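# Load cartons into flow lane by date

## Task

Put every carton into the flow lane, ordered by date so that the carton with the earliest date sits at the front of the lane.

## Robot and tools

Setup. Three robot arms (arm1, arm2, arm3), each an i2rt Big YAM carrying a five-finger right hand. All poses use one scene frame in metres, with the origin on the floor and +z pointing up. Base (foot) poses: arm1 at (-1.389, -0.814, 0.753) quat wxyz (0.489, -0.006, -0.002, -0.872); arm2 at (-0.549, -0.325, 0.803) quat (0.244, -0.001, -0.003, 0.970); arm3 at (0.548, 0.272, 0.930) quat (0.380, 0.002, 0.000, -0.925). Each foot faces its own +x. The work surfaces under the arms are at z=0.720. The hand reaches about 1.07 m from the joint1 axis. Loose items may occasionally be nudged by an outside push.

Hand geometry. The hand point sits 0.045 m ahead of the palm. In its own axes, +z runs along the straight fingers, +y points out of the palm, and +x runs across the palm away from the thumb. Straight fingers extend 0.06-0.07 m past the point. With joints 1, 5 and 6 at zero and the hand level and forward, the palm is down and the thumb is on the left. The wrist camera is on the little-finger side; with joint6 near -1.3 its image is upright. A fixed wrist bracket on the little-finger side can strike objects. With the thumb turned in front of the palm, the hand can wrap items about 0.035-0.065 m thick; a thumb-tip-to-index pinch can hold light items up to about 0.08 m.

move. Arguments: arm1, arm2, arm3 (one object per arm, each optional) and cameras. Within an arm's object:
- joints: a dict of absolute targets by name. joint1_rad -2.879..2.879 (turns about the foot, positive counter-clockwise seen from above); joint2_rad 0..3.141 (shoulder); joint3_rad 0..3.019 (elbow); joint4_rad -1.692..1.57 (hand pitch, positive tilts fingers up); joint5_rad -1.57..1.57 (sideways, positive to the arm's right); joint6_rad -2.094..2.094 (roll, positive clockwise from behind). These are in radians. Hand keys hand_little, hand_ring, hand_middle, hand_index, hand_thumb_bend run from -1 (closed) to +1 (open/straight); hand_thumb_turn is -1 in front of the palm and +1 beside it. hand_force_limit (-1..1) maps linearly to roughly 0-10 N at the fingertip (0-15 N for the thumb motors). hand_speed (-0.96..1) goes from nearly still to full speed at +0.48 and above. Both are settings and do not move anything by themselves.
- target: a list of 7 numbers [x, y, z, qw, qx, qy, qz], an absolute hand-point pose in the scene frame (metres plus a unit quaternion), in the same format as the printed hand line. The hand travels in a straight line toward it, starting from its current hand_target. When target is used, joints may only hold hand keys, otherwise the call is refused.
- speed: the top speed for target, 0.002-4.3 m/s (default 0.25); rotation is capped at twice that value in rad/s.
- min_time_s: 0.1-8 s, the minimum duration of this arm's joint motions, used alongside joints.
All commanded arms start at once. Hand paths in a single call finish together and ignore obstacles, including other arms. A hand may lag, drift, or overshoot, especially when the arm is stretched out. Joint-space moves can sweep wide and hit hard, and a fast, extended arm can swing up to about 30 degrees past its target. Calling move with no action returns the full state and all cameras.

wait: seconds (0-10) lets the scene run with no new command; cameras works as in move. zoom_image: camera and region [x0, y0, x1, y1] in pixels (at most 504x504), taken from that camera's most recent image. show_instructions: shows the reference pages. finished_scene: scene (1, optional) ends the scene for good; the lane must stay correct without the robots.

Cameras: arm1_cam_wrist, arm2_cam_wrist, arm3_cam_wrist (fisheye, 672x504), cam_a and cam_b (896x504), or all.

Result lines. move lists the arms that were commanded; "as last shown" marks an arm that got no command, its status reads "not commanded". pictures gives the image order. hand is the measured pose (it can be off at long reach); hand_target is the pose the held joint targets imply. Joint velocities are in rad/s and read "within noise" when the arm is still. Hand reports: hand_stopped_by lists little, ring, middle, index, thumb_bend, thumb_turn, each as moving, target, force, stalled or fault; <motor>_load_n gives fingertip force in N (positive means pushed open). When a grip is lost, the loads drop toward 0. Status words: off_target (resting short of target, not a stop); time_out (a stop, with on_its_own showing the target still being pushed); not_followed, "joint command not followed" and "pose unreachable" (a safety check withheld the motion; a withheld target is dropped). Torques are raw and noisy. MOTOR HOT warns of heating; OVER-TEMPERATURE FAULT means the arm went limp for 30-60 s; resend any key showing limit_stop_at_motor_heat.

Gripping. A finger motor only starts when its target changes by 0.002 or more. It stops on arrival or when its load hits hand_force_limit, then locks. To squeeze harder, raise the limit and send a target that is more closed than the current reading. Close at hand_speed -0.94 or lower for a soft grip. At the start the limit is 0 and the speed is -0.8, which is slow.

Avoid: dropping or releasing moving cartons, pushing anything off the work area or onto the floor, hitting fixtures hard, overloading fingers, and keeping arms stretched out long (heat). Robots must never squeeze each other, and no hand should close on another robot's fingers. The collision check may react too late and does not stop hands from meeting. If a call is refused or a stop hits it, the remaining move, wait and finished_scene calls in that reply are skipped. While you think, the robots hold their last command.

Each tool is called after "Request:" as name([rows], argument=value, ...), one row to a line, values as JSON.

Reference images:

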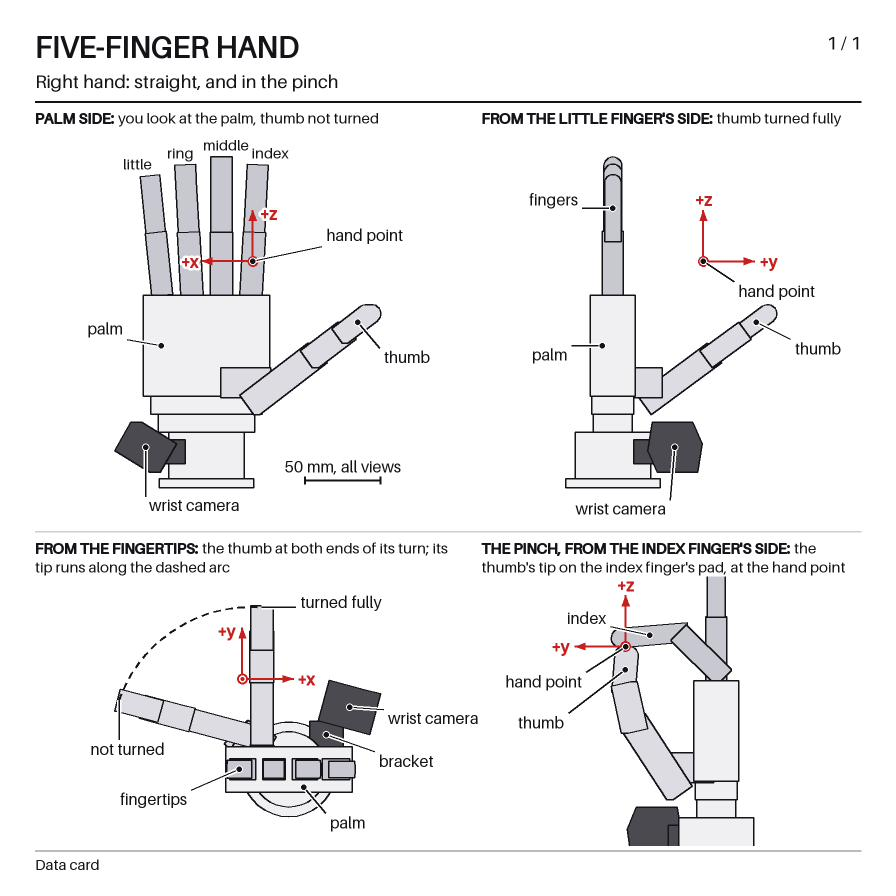

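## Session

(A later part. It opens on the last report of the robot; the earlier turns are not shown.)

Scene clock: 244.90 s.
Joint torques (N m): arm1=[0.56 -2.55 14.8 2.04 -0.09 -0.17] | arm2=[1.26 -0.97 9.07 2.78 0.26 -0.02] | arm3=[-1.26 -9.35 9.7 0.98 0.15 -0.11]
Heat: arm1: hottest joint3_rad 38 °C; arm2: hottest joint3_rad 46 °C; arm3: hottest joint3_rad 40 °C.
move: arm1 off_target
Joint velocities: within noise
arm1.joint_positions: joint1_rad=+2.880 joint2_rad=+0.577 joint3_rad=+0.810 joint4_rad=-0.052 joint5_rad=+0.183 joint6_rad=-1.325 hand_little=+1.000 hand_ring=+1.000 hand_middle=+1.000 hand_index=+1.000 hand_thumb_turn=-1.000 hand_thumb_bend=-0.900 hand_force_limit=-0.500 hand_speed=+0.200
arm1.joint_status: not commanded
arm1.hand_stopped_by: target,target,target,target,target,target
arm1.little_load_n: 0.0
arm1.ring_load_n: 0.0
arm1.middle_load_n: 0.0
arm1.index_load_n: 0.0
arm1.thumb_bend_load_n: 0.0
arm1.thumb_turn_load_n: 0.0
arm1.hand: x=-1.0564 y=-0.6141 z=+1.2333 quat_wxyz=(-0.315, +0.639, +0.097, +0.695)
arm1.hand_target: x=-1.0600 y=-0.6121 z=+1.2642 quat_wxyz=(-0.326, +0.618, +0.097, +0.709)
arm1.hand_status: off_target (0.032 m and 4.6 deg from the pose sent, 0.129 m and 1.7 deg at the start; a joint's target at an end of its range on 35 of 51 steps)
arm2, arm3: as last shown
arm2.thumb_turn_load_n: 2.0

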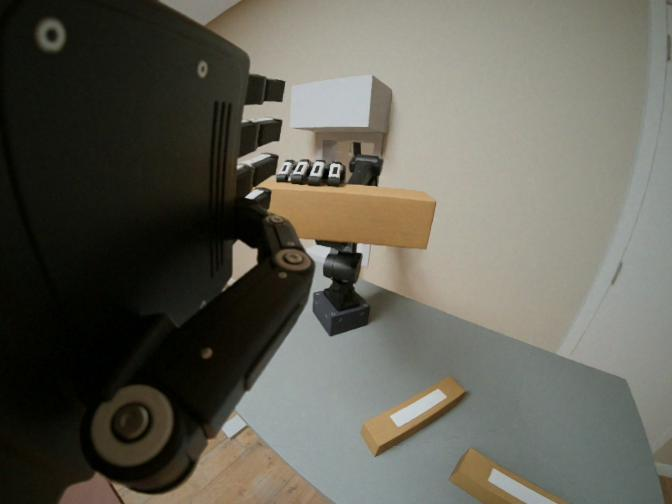

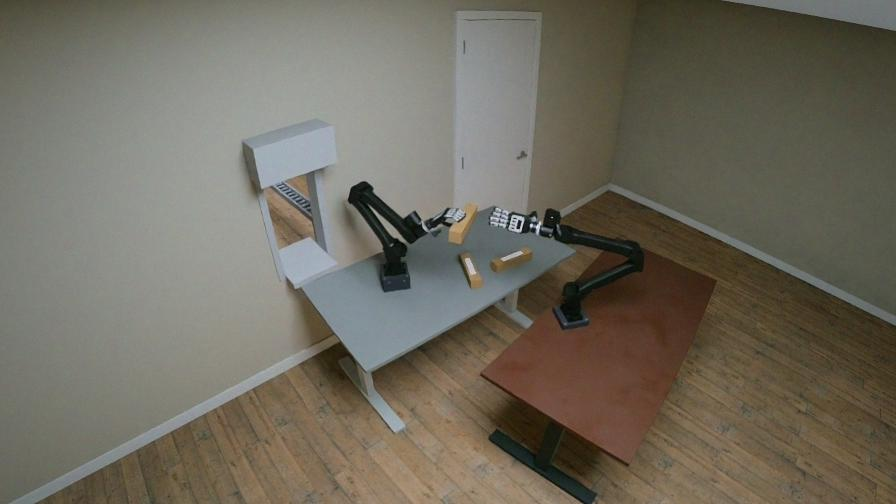

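Request:
move(arm1={"target": [-1.15, -0.67, 1.25, -0.2998, 0.6202, 0.0761, 0.72], "speed": 0.2})

Request:
move(arm2={"target": [-0.87, -0.495, 1.227, -0.0356, 0.0123, -0.3858, 0.9211], "speed": 0.3}, cameras=["arm1_cam_wrist", "cam_a"])

Scene clock: 247.43 s.
Joint torques (N m): arm1=[0.62 0.09 8.69 1.07 -0.11 0.04] | arm2=[1.38 -0.97 9.1 2.73 0.25 -0.02] | arm3=[-1.2 -9.35 9.69 1.01 0.16 -0.11]
Heat: arm1: hottest joint3_rad 38 °C; arm2: hottest joint3_rad 46 °C; arm3: hottest joint3_rad 40 °C.
move: arm1 off_target
Joint velocities: within noise
arm1.joint_positions: joint1_rad=+2.880 joint2_rad=+0.252 joint3_rad=+0.789 joint4_rad=-0.295 joint5_rad=+0.083 joint6_rad=-1.325 hand_little=+1.000 hand_ring=+1.000 hand_middle=+1.000 hand_index=+1.000 hand_thumb_turn=-1.000 hand_thumb_bend=-0.900 hand_force_limit=-0.500 hand_speed=+0.200
arm1.joint_status: not commanded
arm1.hand_stopped_by: target,target,target,target,target,target
arm1.little_load_n: 0.0
arm1.ring_load_n: 0.0
arm1.middle_load_n: 0.0
arm1.index_load_n: 0.0
arm1.thumb_bend_load_n: 0.0
arm1.thumb_turn_load_n: 0.0
arm1.hand: x=-1.1459 y=-0.6739 z=+1.2563 quat_wxyz=(-0.355, +0.608, +0.127, +0.698)
arm1.hand_target: x=-1.1487 y=-0.6712 z=+1.2501 quat_wxyz=(-0.361, +0.611, +0.129, +0.692)
arm1.hand_status: off_target (0.008 m and 9.1 deg from the pose sent, 0.110 m and 4.6 deg at the start; a joint's target at an end of its range on 43 of 43 steps)
arm2, arm3: as last shown
arm2.thumb_turn_load_n: 2.5
pictures: none

Scene clock: 250.60 s.
Joint torques (N m): arm1=[0.56 0.15 8.69 1.05 -0.11 0.04] | arm2=[-1.38 -3.96 10.93 1.52 0.97 0.18] | arm3=[-1.32 -9.41 9.72 1.01 0.16 -0.11]
Heat: arm1: hottest joint3_rad 38 °C; arm2: hottest joint3_rad 46 °C; arm3: hottest joint3_rad 40 °C.
move: arm2 off_target
Joint velocities: within noise
arm1, arm3: as last shown
arm1.little_load_n: 0.5
arm1.hand: x=-1.1459 y=-0.6739 z=+1.2562 quat_wxyz=(-0.355, +0.608, +0.127, +0.698)
arm2.joint_positions: joint1_rad=+0.413 joint2_rad=+1.103 joint3_rad=+0.540 joint4_rad=+1.550 joint5_rad=-0.987 joint6_rad=+1.225 hand_little=+0.042 hand_ring=+0.103 hand_middle=+0.125 hand_index=+0.096 hand_thumb_turn=-1.000 hand_thumb_bend=+0.841 hand_force_limit=-0.500 hand_speed=-0.920
arm2.joint_status: not commanded
arm2.hand_stopped_by: force,force,force,force,force,target
arm2.little_load_n: 2.0
arm2.ring_load_n: 1.0
arm2.middle_load_n: 3.0
arm2.index_load_n: 4.0
arm2.thumb_bend_load_n: 10.0
arm2.thumb_turn_load_n: 2.0
arm2.hand: x=-0.8627 y=-0.5016 z=+1.2050 quat_wxyz=(-0.045, +0.193, +0.486, -0.851)
arm2.hand_target: x=-0.8689 y=-0.4958 z=+1.2268 quat_wxyz=(-0.060, +0.176, +0.478, -0.858)
arm2.hand_status: off_target (0.024 m and 28.9 deg from the pose sent, 0.027 m and 65.6 deg at the start; pose on its path clipped on 50 of 95 steps; a joint's target at an end of its range on 71 of 95 steps)

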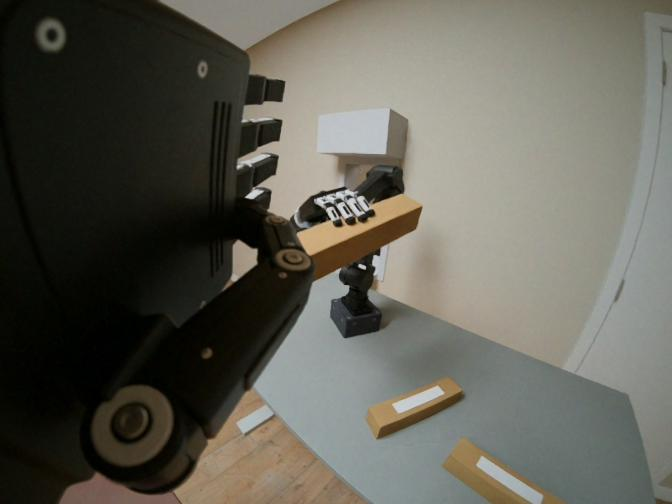

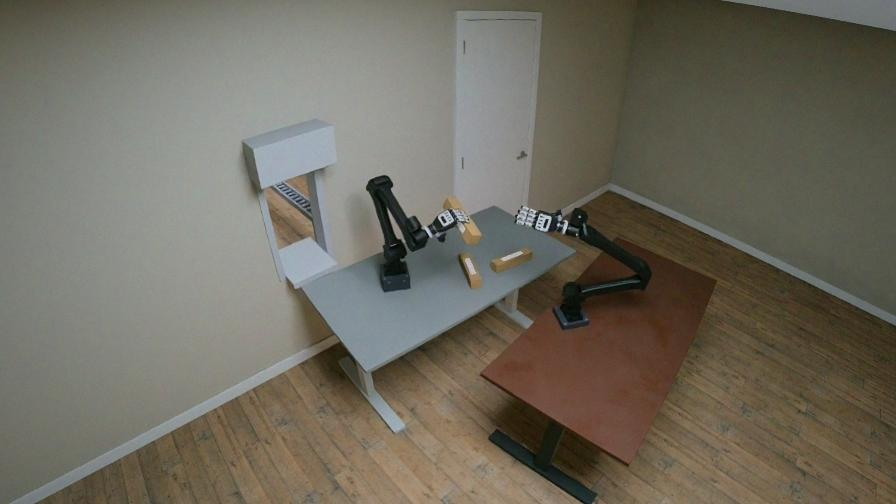

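Request:
move(arm1={"joints": {"hand_thumb_turn": 1, "hand_thumb_bend": 1}}, cameras=["arm1_cam_wrist"])

Request:
zoom_image(camera="arm1_cam_wrist", region=[260, 170, 440, 300])

Scene clock: 252.37 s.
Joint torques (N m): arm1=[0.62 0.09 8.68 1.05 -0.1 0.04] | arm2=[-1.38 -3.78 10.92 1.52 0.97 0.23] | arm3=[-1.44 -9.35 9.69 0.99 0.15 -0.11]
Heat: arm1: hottest joint3_rad 38 °C; arm2: hottest joint3_rad 46 °C; arm3: hottest joint3_rad 40 °C.
move: arm1 done
Joint velocities: within noise
arm1.joint_positions: joint1_rad=+2.880 joint2_rad=+0.252 joint3_rad=+0.789 joint4_rad=-0.295 joint5_rad=+0.083 joint6_rad=-1.325 hand_little=+1.000 hand_ring=+1.000 hand_middle=+1.000 hand_index=+1.000 hand_thumb_turn=+1.000 hand_thumb_bend=+1.000 hand_force_limit=-0.500 hand_speed=+0.200
arm1.joint_status: all done
arm1.hand_stopped_by: target,target,target,target,target,target
arm1.little_load_n: 0.0
arm1.ring_load_n: 0.0
arm1.middle_load_n: 0.0
arm1.index_load_n: 0.0
arm1.thumb_bend_load_n: 0.0
arm1.thumb_turn_load_n: 0.0
arm1.hand: x=-1.1460 y=-0.6738 z=+1.2562 quat_wxyz=(-0.355, +0.608, +0.127, +0.698)
arm1.hand_target: x=-1.1487 y=-0.6712 z=+1.2501 quat_wxyz=(-0.362, +0.611, +0.129, +0.692)
arm1.hand_status: not commanded
arm2, arm3: as last shown
arm2.joint_positions: joint1_rad=+0.413 joint2_rad=+1.103 joint3_rad=+0.540 joint4_rad=+1.550 joint5_rad=-0.987 joint6_rad=+1.226 hand_little=+0.042 hand_ring=+0.103 hand_middle=+0.125 hand_index=+0.096 hand_thumb_turn=-1.000 hand_thumb_bend=+0.841 hand_force_limit=-0.500 hand_speed=-0.920
arm2.little_load_n: 2.5
arm2.hand: x=-0.8627 y=-0.5016 z=+1.2050 quat_wxyz=(-0.044, +0.193, +0.486, -0.851)
arm2.hand_target: x=-0.8688 y=-0.4958 z=+1.2268 quat_wxyz=(-0.060, +0.176, +0.478, -0.858)

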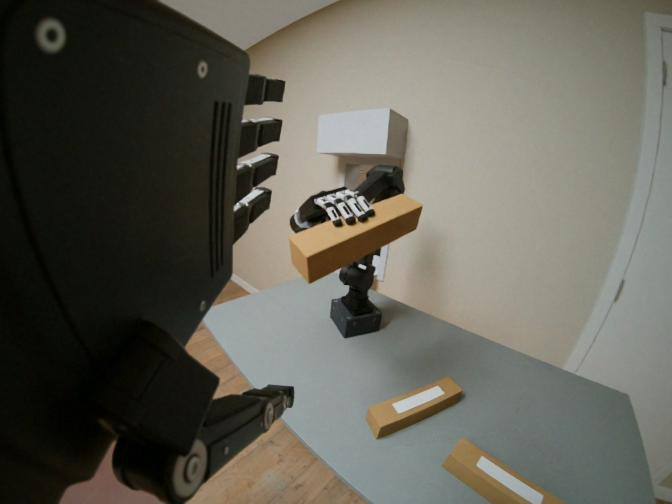

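Scaled by 2.800 from the camera's image (finer frame: 960x720).

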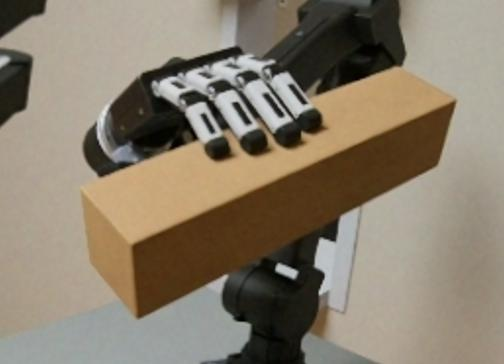

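Request:
move(arm3={"joints": {"joint1_rad": 1.2, "joint2_rad": 1.4, "joint3_rad": 1.417, "joint4_rad": -0.865}, "min_time_s": 1.5}, cameras=["arm3_cam_wrist"])

Scene clock: 254.57 s.
Joint torques (N m): arm1=[0.56 0.09 8.68 1.06 -0.1 0.04] | arm2=[-1.44 -3.84 10.92 1.54 0.97 0.22] | arm3=[-1.38 -9.52 9.74 1.01 0.17 -0.11]
Heat: arm1: hottest joint3_rad 38 °C; arm2: hottest joint3_rad 46 °C; arm3: hottest joint3_rad 40 °C.
move: arm3 done
Joint velocities: within noise
arm1, arm2: as last shown
arm2.little_load_n: 2.0
arm3.joint_positions: joint1_rad=+1.200 joint2_rad=+1.414 joint3_rad=+1.417 joint4_rad=-0.856 joint5_rad=+0.212 joint6_rad=-1.140 hand_little=+1.000 hand_ring=+1.000 hand_middle=+1.000 hand_index=+1.000 hand_thumb_turn=+1.000 hand_thumb_bend=+1.000 hand_force_limit=+0.000 hand_speed=-0.800
arm3.joint_status: all done
arm3.hand_stopped_by: target,target,target,target,target,target
arm3.little_load_n: 0.0
arm3.ring_load_n: 0.0
arm3.middle_load_n: 0.0
arm3.index_load_n: 0.0
arm3.thumb_bend_load_n: 0.0
arm3.thumb_turn_load_n: 0.0
arm3.hand: x=+0.6865 y=-0.2559 z=+1.2197 quat_wxyz=(+0.216, +0.624, -0.692, +0.292)
arm3.hand_target: x=+0.6848 y=-0.2521 z=+1.2260 quat_wxyz=(+0.217, +0.625, -0.690, +0.293)
arm3.hand_status: not commanded

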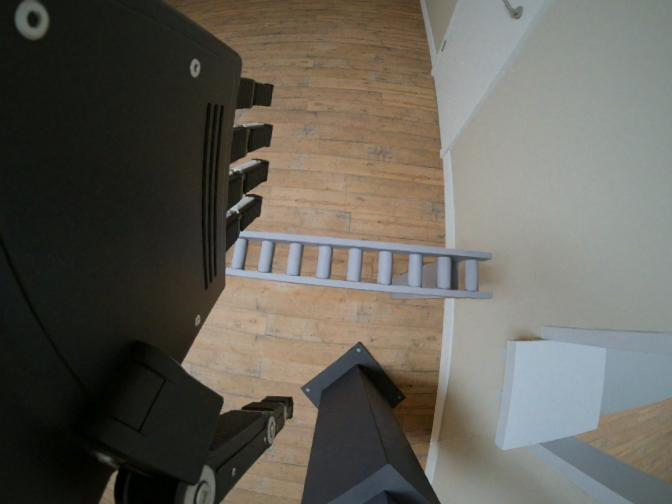

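Request:
zoom_image(camera="arm3_cam_wrist", region=[470, 320, 672, 504])

Request:
zoom_image(camera="arm3_cam_wrist", region=[220, 220, 500, 310])

Scaled by 2.495 from the camera's image (finer frame: 960x720).

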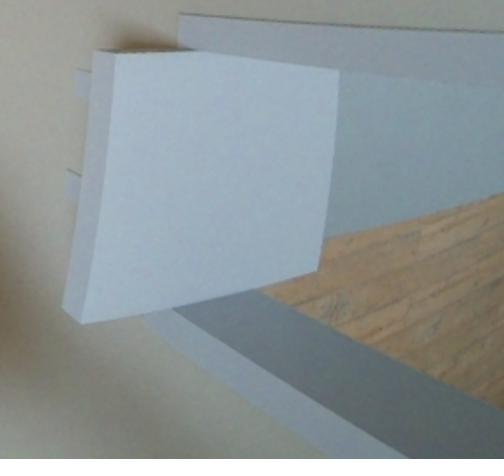

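Scaled by 1.800 from the camera's image (finer frame: 960x720).

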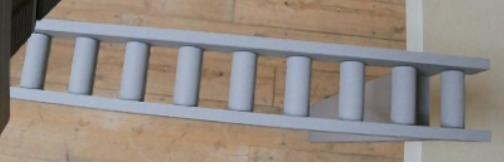

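Request:
move(arm2={"target": [-0.84, -0.495, 1.227, 0.8198, -0.3445, -0.1742, 0.4215], "speed": 0.4}, cameras=["arm1_cam_wrist", "cam_a"])

Scene clock: 262.70 s.
Joint torques (N m): arm1=[0.62 0.15 8.68 1.06 -0.1 0.04] | arm2=[1.2 -0.44 11.1 1.5 -1.07 -0.09] | arm3=[-1.2 -9.41 9.7 1.01 0.17 -0.12]
Heat: arm1: hottest joint3_rad 37 °C; arm2: hottest joint3_rad 46 °C; arm3: hottest joint3_rad 40 °C.
move: arm2 off_target
Joint velocities: within noise
arm1, arm3: as last shown
arm2.joint_positions: joint1_rad=+1.578 joint2_rad=+0.847 joint3_rad=+0.373 joint4_rad=+1.548 joint5_rad=+0.899 joint6_rad=-1.286 hand_little=+0.042 hand_ring=+0.103 hand_middle=+0.125 hand_index=+0.096 hand_thumb_turn=-1.000 hand_thumb_bend=+0.841 hand_force_limit=-0.500 hand_speed=-0.920
arm2.joint_status: not commanded
arm2.hand_stopped_by: force,force,force,force,force,target
arm2.little_load_n: 2.0
arm2.ring_load_n: 1.0
arm2.middle_load_n: 3.0
arm2.index_load_n: 4.0
arm2.thumb_bend_load_n: 10.0
arm2.thumb_turn_load_n: 3.0
arm2.hand: x=-0.8425 y=-0.4874 z=+1.2008 quat_wxyz=(-0.744, +0.300, +0.371, -0.467)
arm2.hand_target: x=-0.8400 y=-0.4933 z=+1.2267 quat_wxyz=(-0.742, +0.303, +0.349, -0.486)
arm2.hand_status: off_target (0.027 m and 25.3 deg from the pose sent, 0.032 m and 113.7 deg at the start; pose on its path clipped on 55 of 116 steps; a joint's target at an end of its range on 46 of 116 steps)

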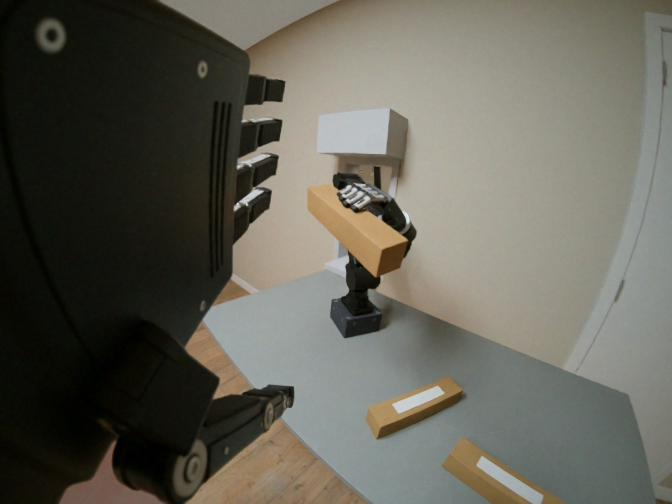

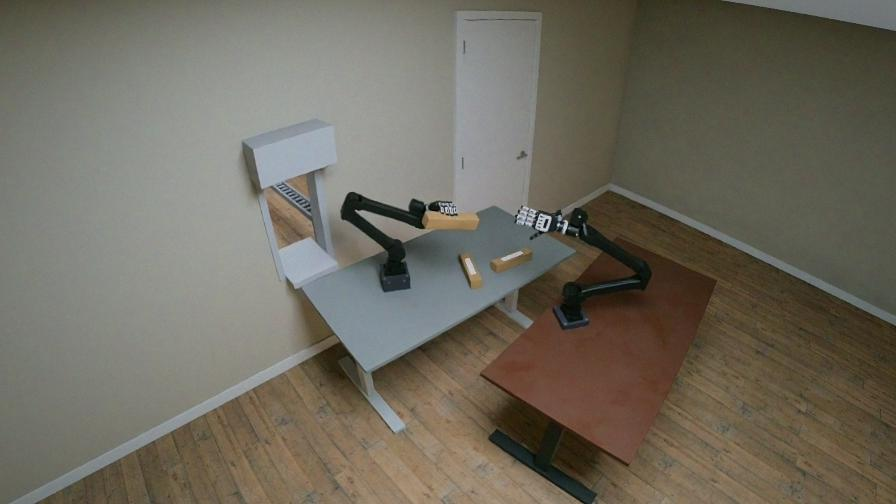

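Request:
zoom_image(camera="arm1_cam_wrist", region=[290, 160, 430, 290])

Request:
zoom_image(camera="cam_a", region=[410, 190, 490, 240])

Scaled by 3.600 from the camera's image (finer frame: 960x720).

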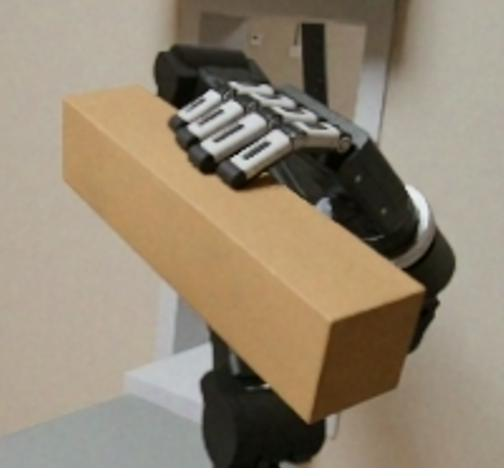

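Scaled by 6.300 from the camera's image (finer frame: 1280x720).

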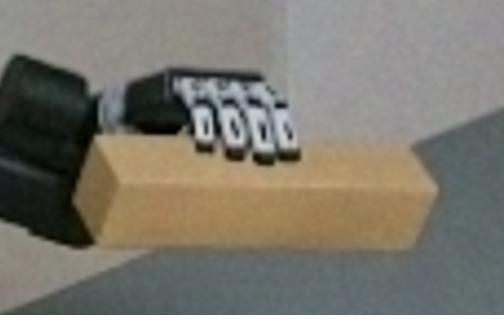

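Request:
move(arm1={"joints": {"joint1_rad": -0.94}, "min_time_s": 5})

Request:
move(arm1={"target": [-1.8, -0.85, 1.35, 0.8862, 0.0201, -0.4613, 0.0387], "speed": 0.4}, cameras=["arm1_cam_wrist", "arm2_cam_wrist"])

Scene clock: 269.57 s.
Joint torques (N m): arm1=[-1.32 0.32 8.58 1.05 -0.04 0.04] | arm2=[1.2 -0.5 11.1 1.5 -1.08 -0.1] | arm3=[-1.26 -9.47 9.73 0.98 0.17 -0.11]
Heat: arm1: hottest joint3_rad 37 °C; arm2: hottest joint3_rad 47 °C; arm3: hottest joint3_rad 40 °C.
move: arm1 done
Joint velocities: within noise
arm1.joint_positions: joint1_rad=-0.930 joint2_rad=+0.252 joint3_rad=+0.789 joint4_rad=-0.295 joint5_rad=+0.081 joint6_rad=-1.325 hand_little=+1.000 hand_ring=+1.000 hand_middle=+1.000 hand_index=+1.000 hand_thumb_turn=+1.000 hand_thumb_bend=+1.000 hand_force_limit=-0.500 hand_speed=+0.200
arm1.joint_status: all done
arm1.hand_stopped_by: target,target,target,target,target,target
arm1.little_load_n: 0.0
arm1.ring_load_n: 0.0
arm1.middle_load_n: 0.0
arm1.index_load_n: 0.0
arm1.thumb_bend_load_n: 0.0
arm1.thumb_turn_load_n: 0.0
arm1.hand: x=-1.6573 y=-0.7674 z=+1.2610 quat_wxyz=(+0.782, -0.082, -0.608, +0.111)
arm1.hand_target: x=-1.6560 y=-0.7652 z=+1.2548 quat_wxyz=(+0.779, -0.088, -0.611, +0.111)
arm1.hand_status: not commanded
arm2, arm3: as last shown
arm2.joint_positions: joint1_rad=+1.578 joint2_rad=+0.847 joint3_rad=+0.373 joint4_rad=+1.548 joint5_rad=+0.899 joint6_rad=-1.287 hand_little=+0.042 hand_ring=+0.103 hand_middle=+0.125 hand_index=+0.096 hand_thumb_turn=-1.000 hand_thumb_bend=+0.841 hand_force_limit=-0.500 hand_speed=-0.920
arm2.middle_load_n: 2.5
arm2.index_load_n: 3.5
arm2.thumb_bend_load_n: 9.5
arm2.thumb_turn_load_n: 2.5
arm2.hand_target: x=-0.8400 y=-0.4933 z=+1.2268 quat_wxyz=(-0.742, +0.303, +0.349, -0.486)
pictures: none

Scene clock: 271.23 s.
Joint torques (N m): arm1=[-0.44 -4.13 14.48 1.59 -0.2 -0.2] | arm2=[1.14 -0.5 11.12 1.5 -1.09 -0.11] | arm3=[-1.26 -9.47 9.72 1.01 0.17 -0.11]
Heat: arm1: hottest joint3_rad 37 °C; arm2: hottest joint3_rad 48 °C; arm3: hottest joint3_rad 40 °C.
move: arm1 off_target
Joint velocities: within noise
arm1.joint_positions: joint1_rad=-0.667 joint2_rad=+0.784 joint3_rad=+0.792 joint4_rad=+0.564 joint5_rad=+0.218 joint6_rad=-1.717 hand_little=+1.000 hand_ring=+1.000 hand_middle=+1.000 hand_index=+1.000 hand_thumb_turn=+1.000 hand_thumb_bend=+1.000 hand_force_limit=-0.500 hand_speed=+0.200
arm1.joint_status: not commanded
arm1.hand_stopped_by: target,target,target,target,target,target
arm1.little_load_n: -0.5
arm1.ring_load_n: 0.0
arm1.middle_load_n: 0.0
arm1.index_load_n: 0.0
arm1.thumb_bend_load_n: 0.0
arm1.thumb_turn_load_n: 0.0
arm1.hand: x=-1.8018 y=-0.8516 z=+1.3226 quat_wxyz=(+0.875, +0.022, -0.482, +0.041)
arm1.hand_target: x=-1.7987 y=-0.8498 z=+1.3491 quat_wxyz=(+0.886, +0.020, -0.461, +0.039)
arm1.hand_status: off_target (0.028 m and 2.7 deg from the pose sent, 0.187 m and 25.2 deg at the start)
arm2, arm3: as last shown
arm2.middle_load_n: 3.0
arm2.index_load_n: 4.0
arm2.thumb_turn_load_n: 3.0

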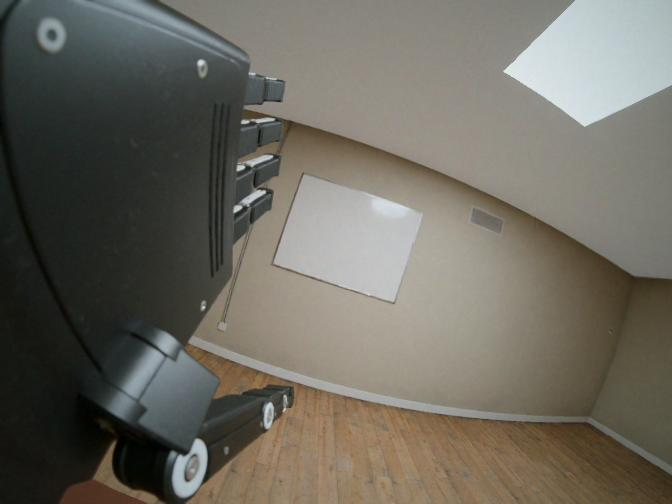

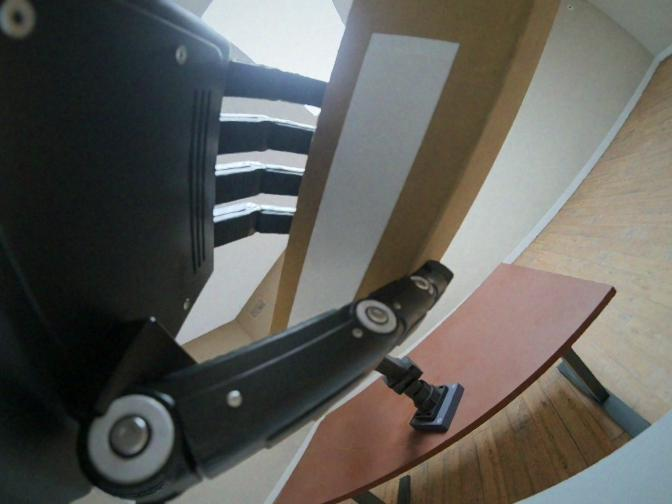

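Request:
zoom_image(camera="arm1_cam_wrist", region=[260, 160, 440, 310])

Request:
zoom_image(camera="arm1_cam_wrist", region=[450, 190, 672, 350])

Request:
zoom_image(camera="arm2_cam_wrist", region=[290, 20, 480, 340])

Scaled by 2.800 from the camera's image (finer frame: 960x720).

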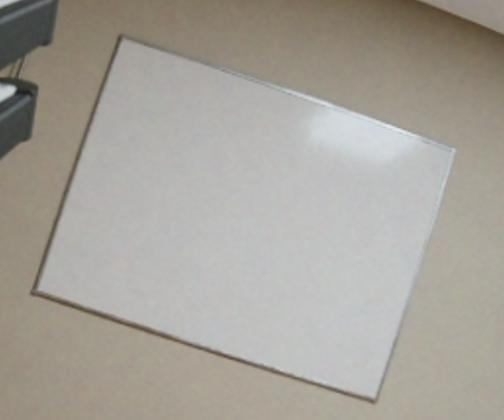

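Scaled by 2.270 from the camera's image (finer frame: 960x720).

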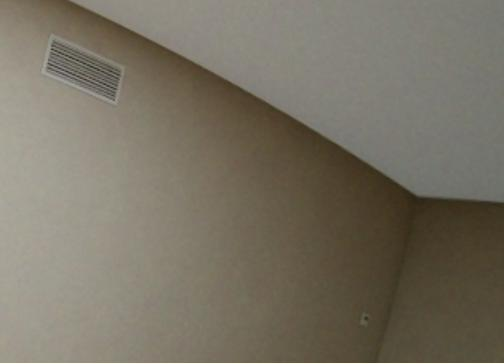

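Scaled by 1.575 from the camera's image (finer frame: 960x720).

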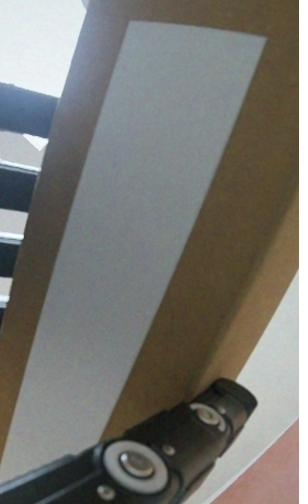

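Request:
move(arm1={"joints": {"joint1_rad": 0.9, "joint2_rad": 0.8, "joint3_rad": 0.8, "joint4_rad": 0.2}, "min_time_s": 2.5})

Request:
move(arm1={"target": [-1.05, -1.18, 0.95, 0.2126, -0.6744, -0.2126, -0.6744], "speed": 0.35}, cameras=["arm1_cam_wrist", "cam_a"])

Scene clock: 275.03 s.
Joint torques (N m): arm1=[0.44 -4.72 11.45 1.03 -0.03 -0.21] | arm2=[1.2 -0.38 11.08 1.5 -1.08 -0.11] | arm3=[-1.26 -9.47 9.69 0.99 0.18 -0.12]
Heat: arm1: hottest joint3_rad 38 °C; arm2: hottest joint3_rad 48 °C; arm3: hottest joint3_rad 40 °C.
move: arm1 done
Joint velocities: within noise
arm1.joint_positions: joint1_rad=+0.891 joint2_rad=+0.789 joint3_rad=+0.792 joint4_rad=+0.209 joint5_rad=+0.215 joint6_rad=-1.717 hand_little=+1.000 hand_ring=+1.000 hand_middle=+1.000 hand_index=+1.000 hand_thumb_turn=+1.000 hand_thumb_bend=+1.000 hand_force_limit=-0.500 hand_speed=+0.200
arm1.joint_status: all done
arm1.hand_stopped_by: target,target,target,target,target,target
arm1.little_load_n: 0.0
arm1.ring_load_n: 0.0
arm1.middle_load_n: 0.0
arm1.index_load_n: 0.0
arm1.thumb_bend_load_n: 0.0
arm1.thumb_turn_load_n: 0.0
arm1.hand: x=-1.3380 y=-1.2538 z=+1.2359 quat_wxyz=(+0.546, +0.493, -0.389, +0.554)
arm1.hand_target: x=-1.3328 y=-1.2567 z=+1.2356 quat_wxyz=(+0.546, +0.501, -0.385, +0.551)
arm1.hand_status: not commanded
arm2, arm3: as last shown
arm2.thumb_turn_load_n: 2.5
pictures: none

Scene clock: 278.77 s.
Joint torques (N m): arm1=[0.44 -10.58 9.87 1.18 -0.22 -0.23] | arm2=[1.2 -0.5 11.11 1.48 -1.08 -0.1] | arm3=[-1.26 -9.35 9.69 1.01 0.18 -0.12]
Heat: arm1: hottest joint3_rad 38 °C; arm2: hottest joint3_rad 49 °C; arm3: hottest joint3_rad 40 °C.
move: arm1 off_target
Joint velocities: within noise
arm1.joint_positions: joint1_rad=+0.883 joint2_rad=+1.493 joint3_rad=+0.660 joint4_rad=+0.710 joint5_rad=-1.575 joint6_rad=-1.645 hand_little=+1.000 hand_ring=+1.000 hand_middle=+1.000 hand_index=+1.000 hand_thumb_turn=+1.000 hand_thumb_bend=+1.000 hand_force_limit=-0.500 hand_speed=+0.200
arm1.joint_status: not commanded
arm1.hand_stopped_by: target,target,target,target,target,target
arm1.little_load_n: 0.0
arm1.ring_load_n: 0.0
arm1.middle_load_n: 0.0
arm1.index_load_n: 0.0
arm1.thumb_bend_load_n: 0.0
arm1.thumb_turn_load_n: 0.0
arm1.hand: x=-1.0573 y=-1.1717 z=+0.9416 quat_wxyz=(-0.134, +0.703, +0.105, +0.691)
arm1.hand_target: x=-1.0497 y=-1.1793 z=+0.9500 quat_wxyz=(-0.123, +0.700, +0.124, +0.693)
arm1.hand_status: off_target (0.014 m and 15.8 deg from the pose sent, 0.412 m and 119.0 deg at the start; a joint's target at an end of its range on 38 of 112 steps)
arm2, arm3: as last shown

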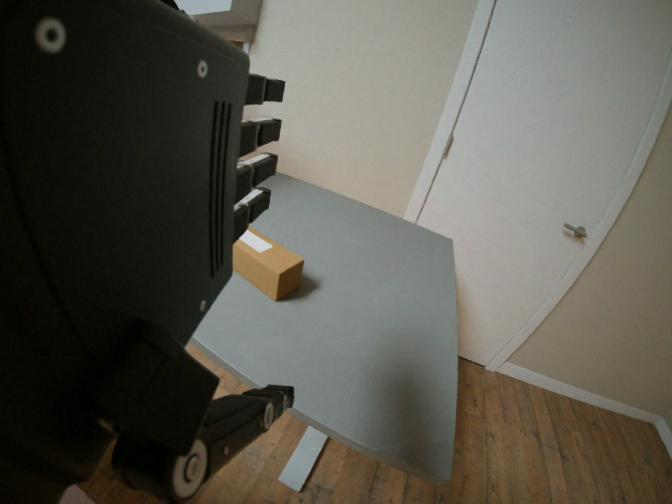

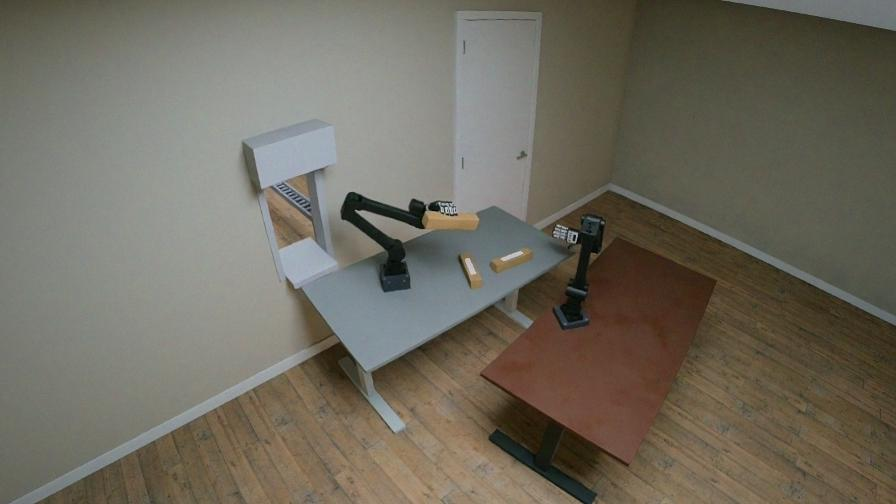

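Request:
zoom_image(camera="arm1_cam_wrist", region=[230, 225, 320, 305])

Scaled by 5.600 from the camera's image (finer frame: 960x720).

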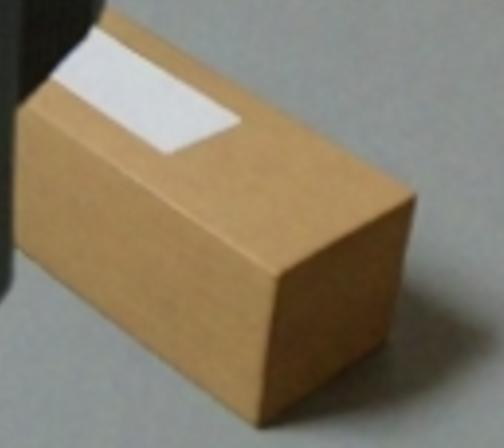

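Request:
move(arm3={"joints": {"joint1_rad": 1.7}, "min_time_s": 1.5})

Request:
move(arm3={"target": [1.4, -0.22, 0.98, 0.14, 0.78, -0.5, 0.35], "speed": 0.3}, cameras=["arm3_cam_wrist", "cam_b"])

Scene clock: 281.97 s.
Joint torques (N m): arm1=[0.38 -10.52 9.87 1.17 -0.22 -0.21] | arm2=[1.14 -0.56 11.1 1.47 -1.08 -0.1] | arm3=[-1.49 -9.47 9.72 0.96 0.18 -0.12]
Heat: arm1: hottest joint3_rad 38 °C; arm2: hottest joint3_rad 49 °C; arm3: hottest joint3_rad 40 °C.
move: arm3 done
Joint velocities: within noise
arm1, arm2: as last shown
arm1.joint_positions: joint1_rad=+0.883 joint2_rad=+1.493 joint3_rad=+0.660 joint4_rad=+0.710 joint5_rad=-1.575 joint6_rad=-1.646 hand_little=+1.000 hand_ring=+1.000 hand_middle=+1.000 hand_index=+1.000 hand_thumb_turn=+1.000 hand_thumb_bend=+1.000 hand_force_limit=-0.500 hand_speed=+0.200
arm2.thumb_bend_load_n: 10.0
arm3.joint_positions: joint1_rad=+1.702 joint2_rad=+1.414 joint3_rad=+1.417 joint4_rad=-0.856 joint5_rad=+0.211 joint6_rad=-1.140 hand_little=+1.000 hand_ring=+1.000 hand_middle=+1.000 hand_index=+1.000 hand_thumb_turn=+1.000 hand_thumb_bend=+1.000 hand_force_limit=+0.000 hand_speed=-0.800
arm3.joint_status: all done
arm3.hand_stopped_by: target,target,target,target,target,target
arm3.little_load_n: 0.0
arm3.ring_load_n: 0.0
arm3.middle_load_n: 0.0
arm3.index_load_n: 0.0
arm3.thumb_bend_load_n: 0.0
arm3.thumb_turn_load_n: 0.0
arm3.hand: x=+0.9233 y=-0.1237 z=+1.2205 quat_wxyz=(+0.137, +0.776, -0.515, +0.337)
arm3.hand_target: x=+0.9190 y=-0.1221 z=+1.2268 quat_wxyz=(+0.138, +0.776, -0.513, +0.339)
arm3.hand_status: not commanded
pictures: none

Scene clock: 285.23 s.
Joint torques (N m): arm1=[0.38 -10.58 9.88 1.16 -0.22 -0.21] | arm2=[1.32 -0.38 11.12 1.48 -1.09 -0.11] | arm3=[-1.85 -21.95 14.61 2.13 0.04 -0.23]
Heat: arm1: hottest joint3_rad 38 °C; arm2: hottest joint3_rad 50 °C; arm3: hottest joint3_rad 40 °C.
move: arm3 off_target
Joint velocities: within noise
arm1, arm2: as last shown
arm3.joint_positions: joint1_rad=+1.932 joint2_rad=+2.837 joint3_rad=+2.876 joint4_rad=-0.643 joint5_rad=+0.262 joint6_rad=-1.098 hand_little=+1.000 hand_ring=+1.000 hand_middle=+1.000 hand_index=+1.000 hand_thumb_turn=+1.000 hand_thumb_bend=+1.000 hand_force_limit=+0.000 hand_speed=-0.800
arm3.joint_status: not commanded
arm3.hand_stopped_by: target,target,target,target,target,target
arm3.little_load_n: 0.0
arm3.ring_load_n: 0.0
arm3.middle_load_n: 0.0
arm3.index_load_n: 0.0
arm3.thumb_bend_load_n: 0.0
arm3.thumb_turn_load_n: 0.0
arm3.hand: x=+1.3848 y=-0.2088 z=+0.9388 quat_wxyz=(+0.105, +0.763, -0.437, +0.464)
arm3.hand_target: x=+1.3950 y=-0.2174 z=+0.9806 quat_wxyz=(+0.105, +0.747, -0.427, +0.499)
arm3.hand_status: off_target (0.045 m and 15.6 deg from the pose sent, 0.543 m and 2.3 deg at the start; a joint's target at an end of its range on 38 of 98 steps)

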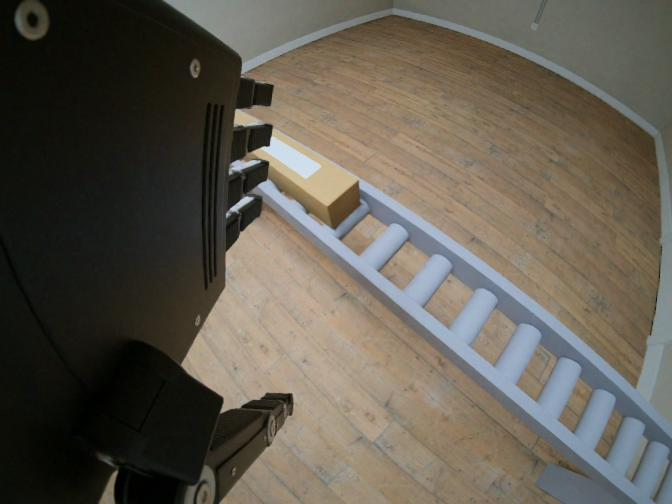

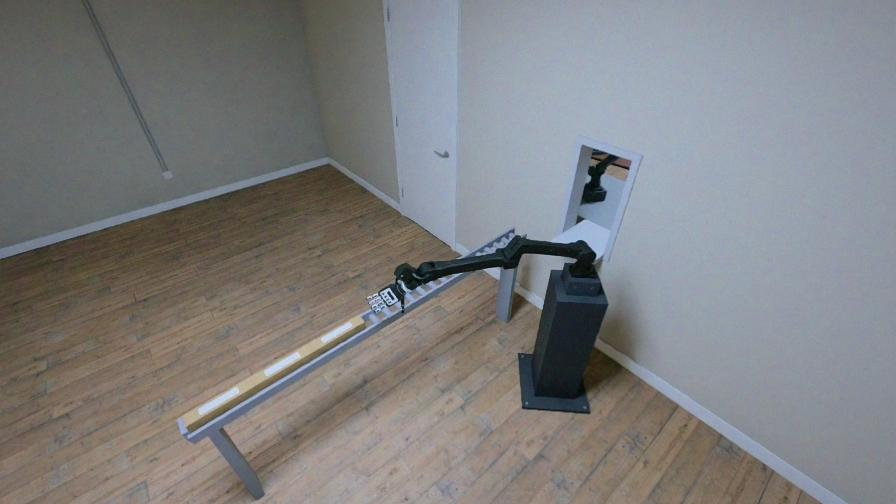

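Request:
zoom_image(camera="arm3_cam_wrist", region=[230, 110, 390, 240])

Scaled by 3.150 from the camera's image (finer frame: 960x720).

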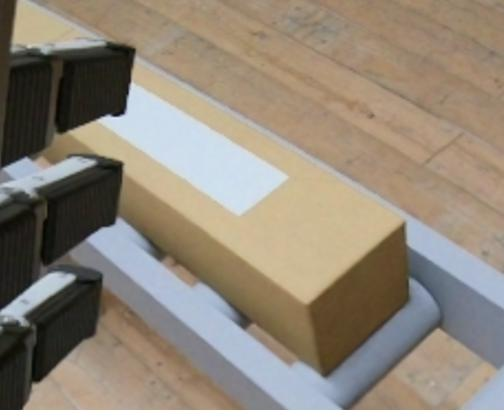

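Request:
zoom_image(camera="cam_b", region=[450, 120, 700, 420])

Request:
move(arm3={"target": [1.0, -0.1, 1.25, 0.14, 0.78, -0.5, 0.35], "speed": 0.4}, cameras=["all"])

Request:
zoom_image(camera="cam_a", region=[200, 90, 460, 320])

Request:
zoom_image(camera="cam_a", region=[440, 180, 720, 420])

Scaled by 1.680 from the camera's image (finer frame: 1280x720).

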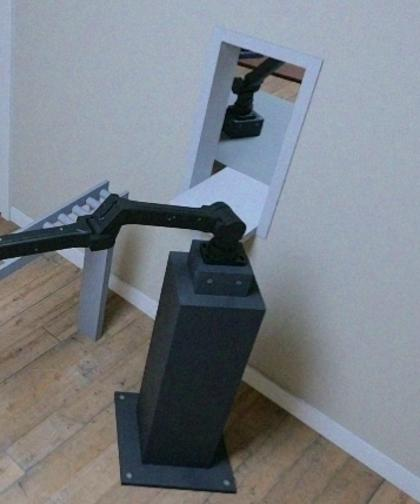

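Scene clock: 288.20 s.
Joint torques (N m): arm1=[0.38 -10.52 9.89 1.2 -0.22 -0.21] | arm2=[1.2 -0.5 11.11 1.51 -1.08 -0.11] | arm3=[-1.61 -9.93 9.92 1.07 0.11 -0.24]
Heat: arm1: hottest joint3_rad 38 °C; arm2: hottest joint3_rad 50 °C; arm3: hottest joint3_rad 40 °C.
move: arm3 done
Joint velocities: within noise
arm1, arm2: as last shown
arm2.thumb_turn_load_n: 3.0
arm3.joint_positions: joint1_rad=+1.836 joint2_rad=+1.531 joint3_rad=+1.608 joint4_rad=-0.918 joint5_rad=+0.295 joint6_rad=-1.054 hand_little=+1.000 hand_ring=+1.000 hand_middle=+1.000 hand_index=+1.000 hand_thumb_turn=+1.000 hand_thumb_bend=+1.000 hand_force_limit=+0.000 hand_speed=-0.800
arm3.joint_status: not commanded
arm3.hand_stopped_by: target,target,target,target,target,target
arm3.little_load_n: 0.0
arm3.ring_load_n: 0.0
arm3.middle_load_n: 0.0
arm3.index_load_n: 0.0
arm3.thumb_bend_load_n: 0.0
arm3.thumb_turn_load_n: 0.0
arm3.hand: x=+1.0021 y=-0.0988 z=+1.2491 quat_wxyz=(+0.138, +0.775, -0.506, +0.353)
arm3.hand_target: x=+1.0001 y=-0.1000 z=+1.2500 quat_wxyz=(+0.140, +0.780, -0.500, +0.350)
arm3.hand_status: done (0.003 m and 1.0 deg from the pose sent, 0.507 m and 15.6 deg at the start; pose on its path clipped on 34 of 72 steps)
pictures: arm1_cam_wrist, arm2_cam_wrist, arm3_cam_wrist, cam_a, cam_b

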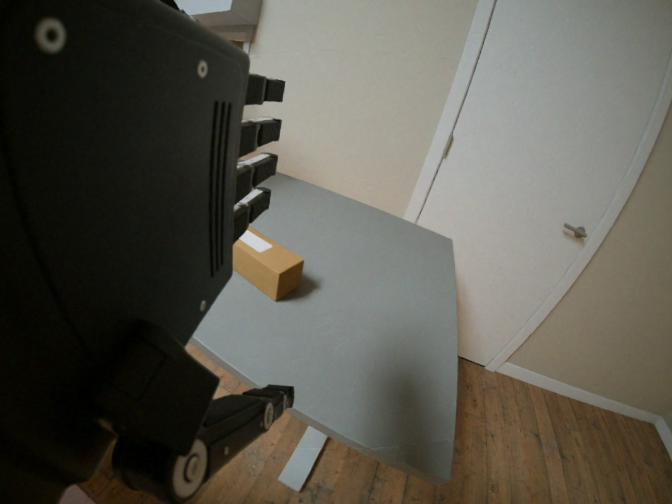

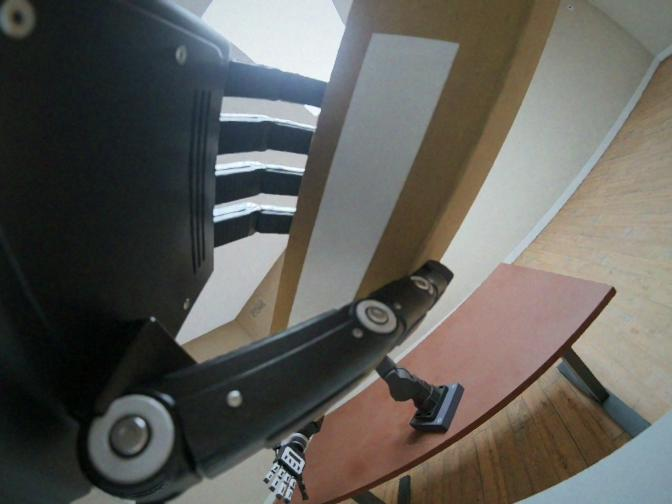

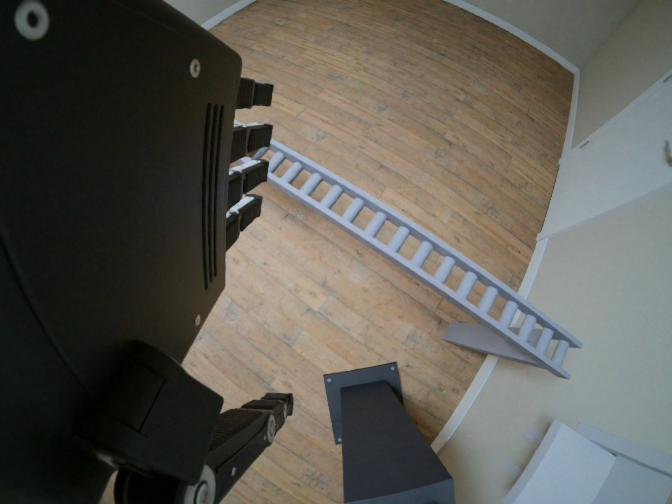

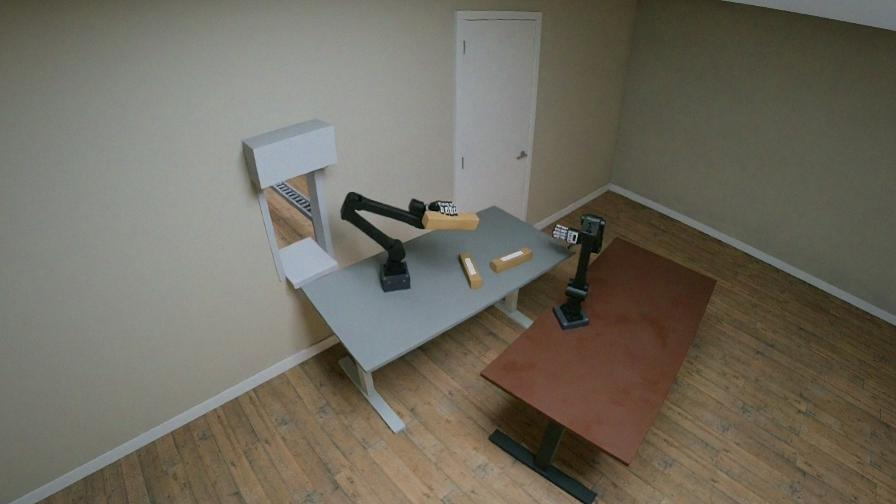

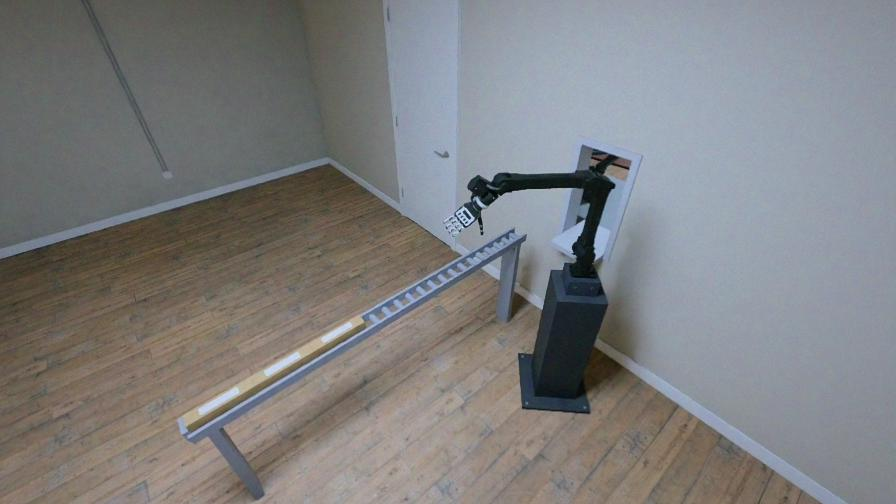

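Scaled by 1.938 from the camera's image (finer frame: 1280x720).

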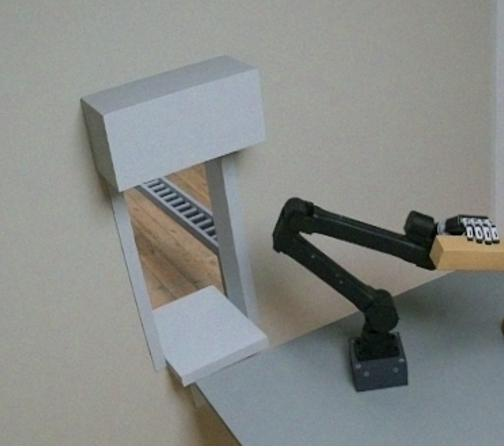

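Scaled by 1.800 from the camera's image (finer frame: 1280x720).

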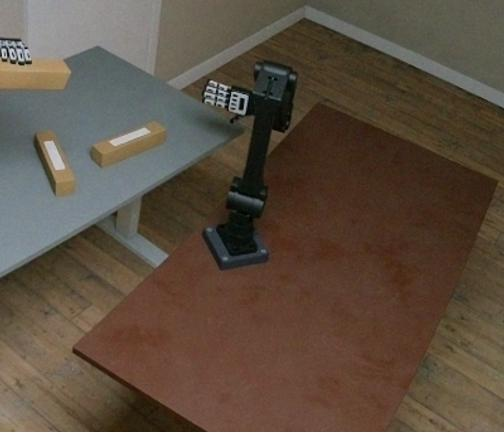

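Request:
zoom_image(camera="arm2_cam_wrist", region=[225, 270, 305, 350])

Request:
zoom_image(camera="arm1_cam_wrist", region=[160, 0, 290, 100])

Scaled by 6.300 from the camera's image (finer frame: 960x720).

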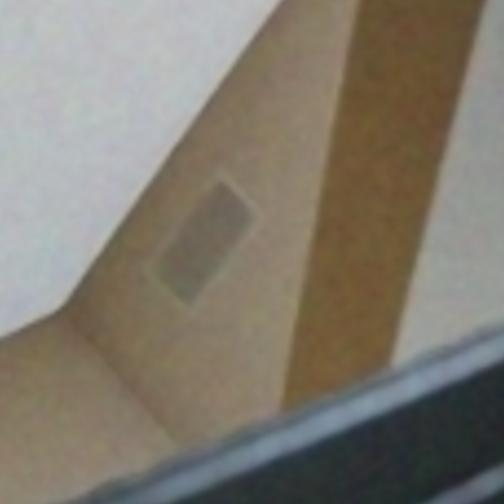

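Scaled by 3.877 from the camera's image (finer frame: 960x720).

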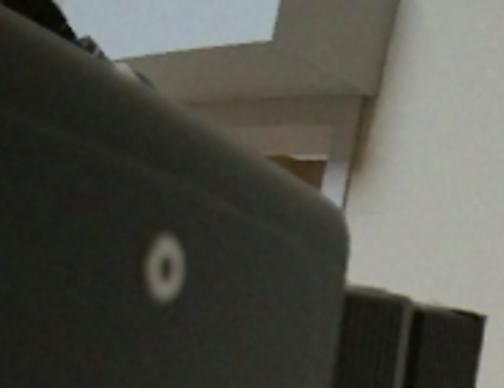

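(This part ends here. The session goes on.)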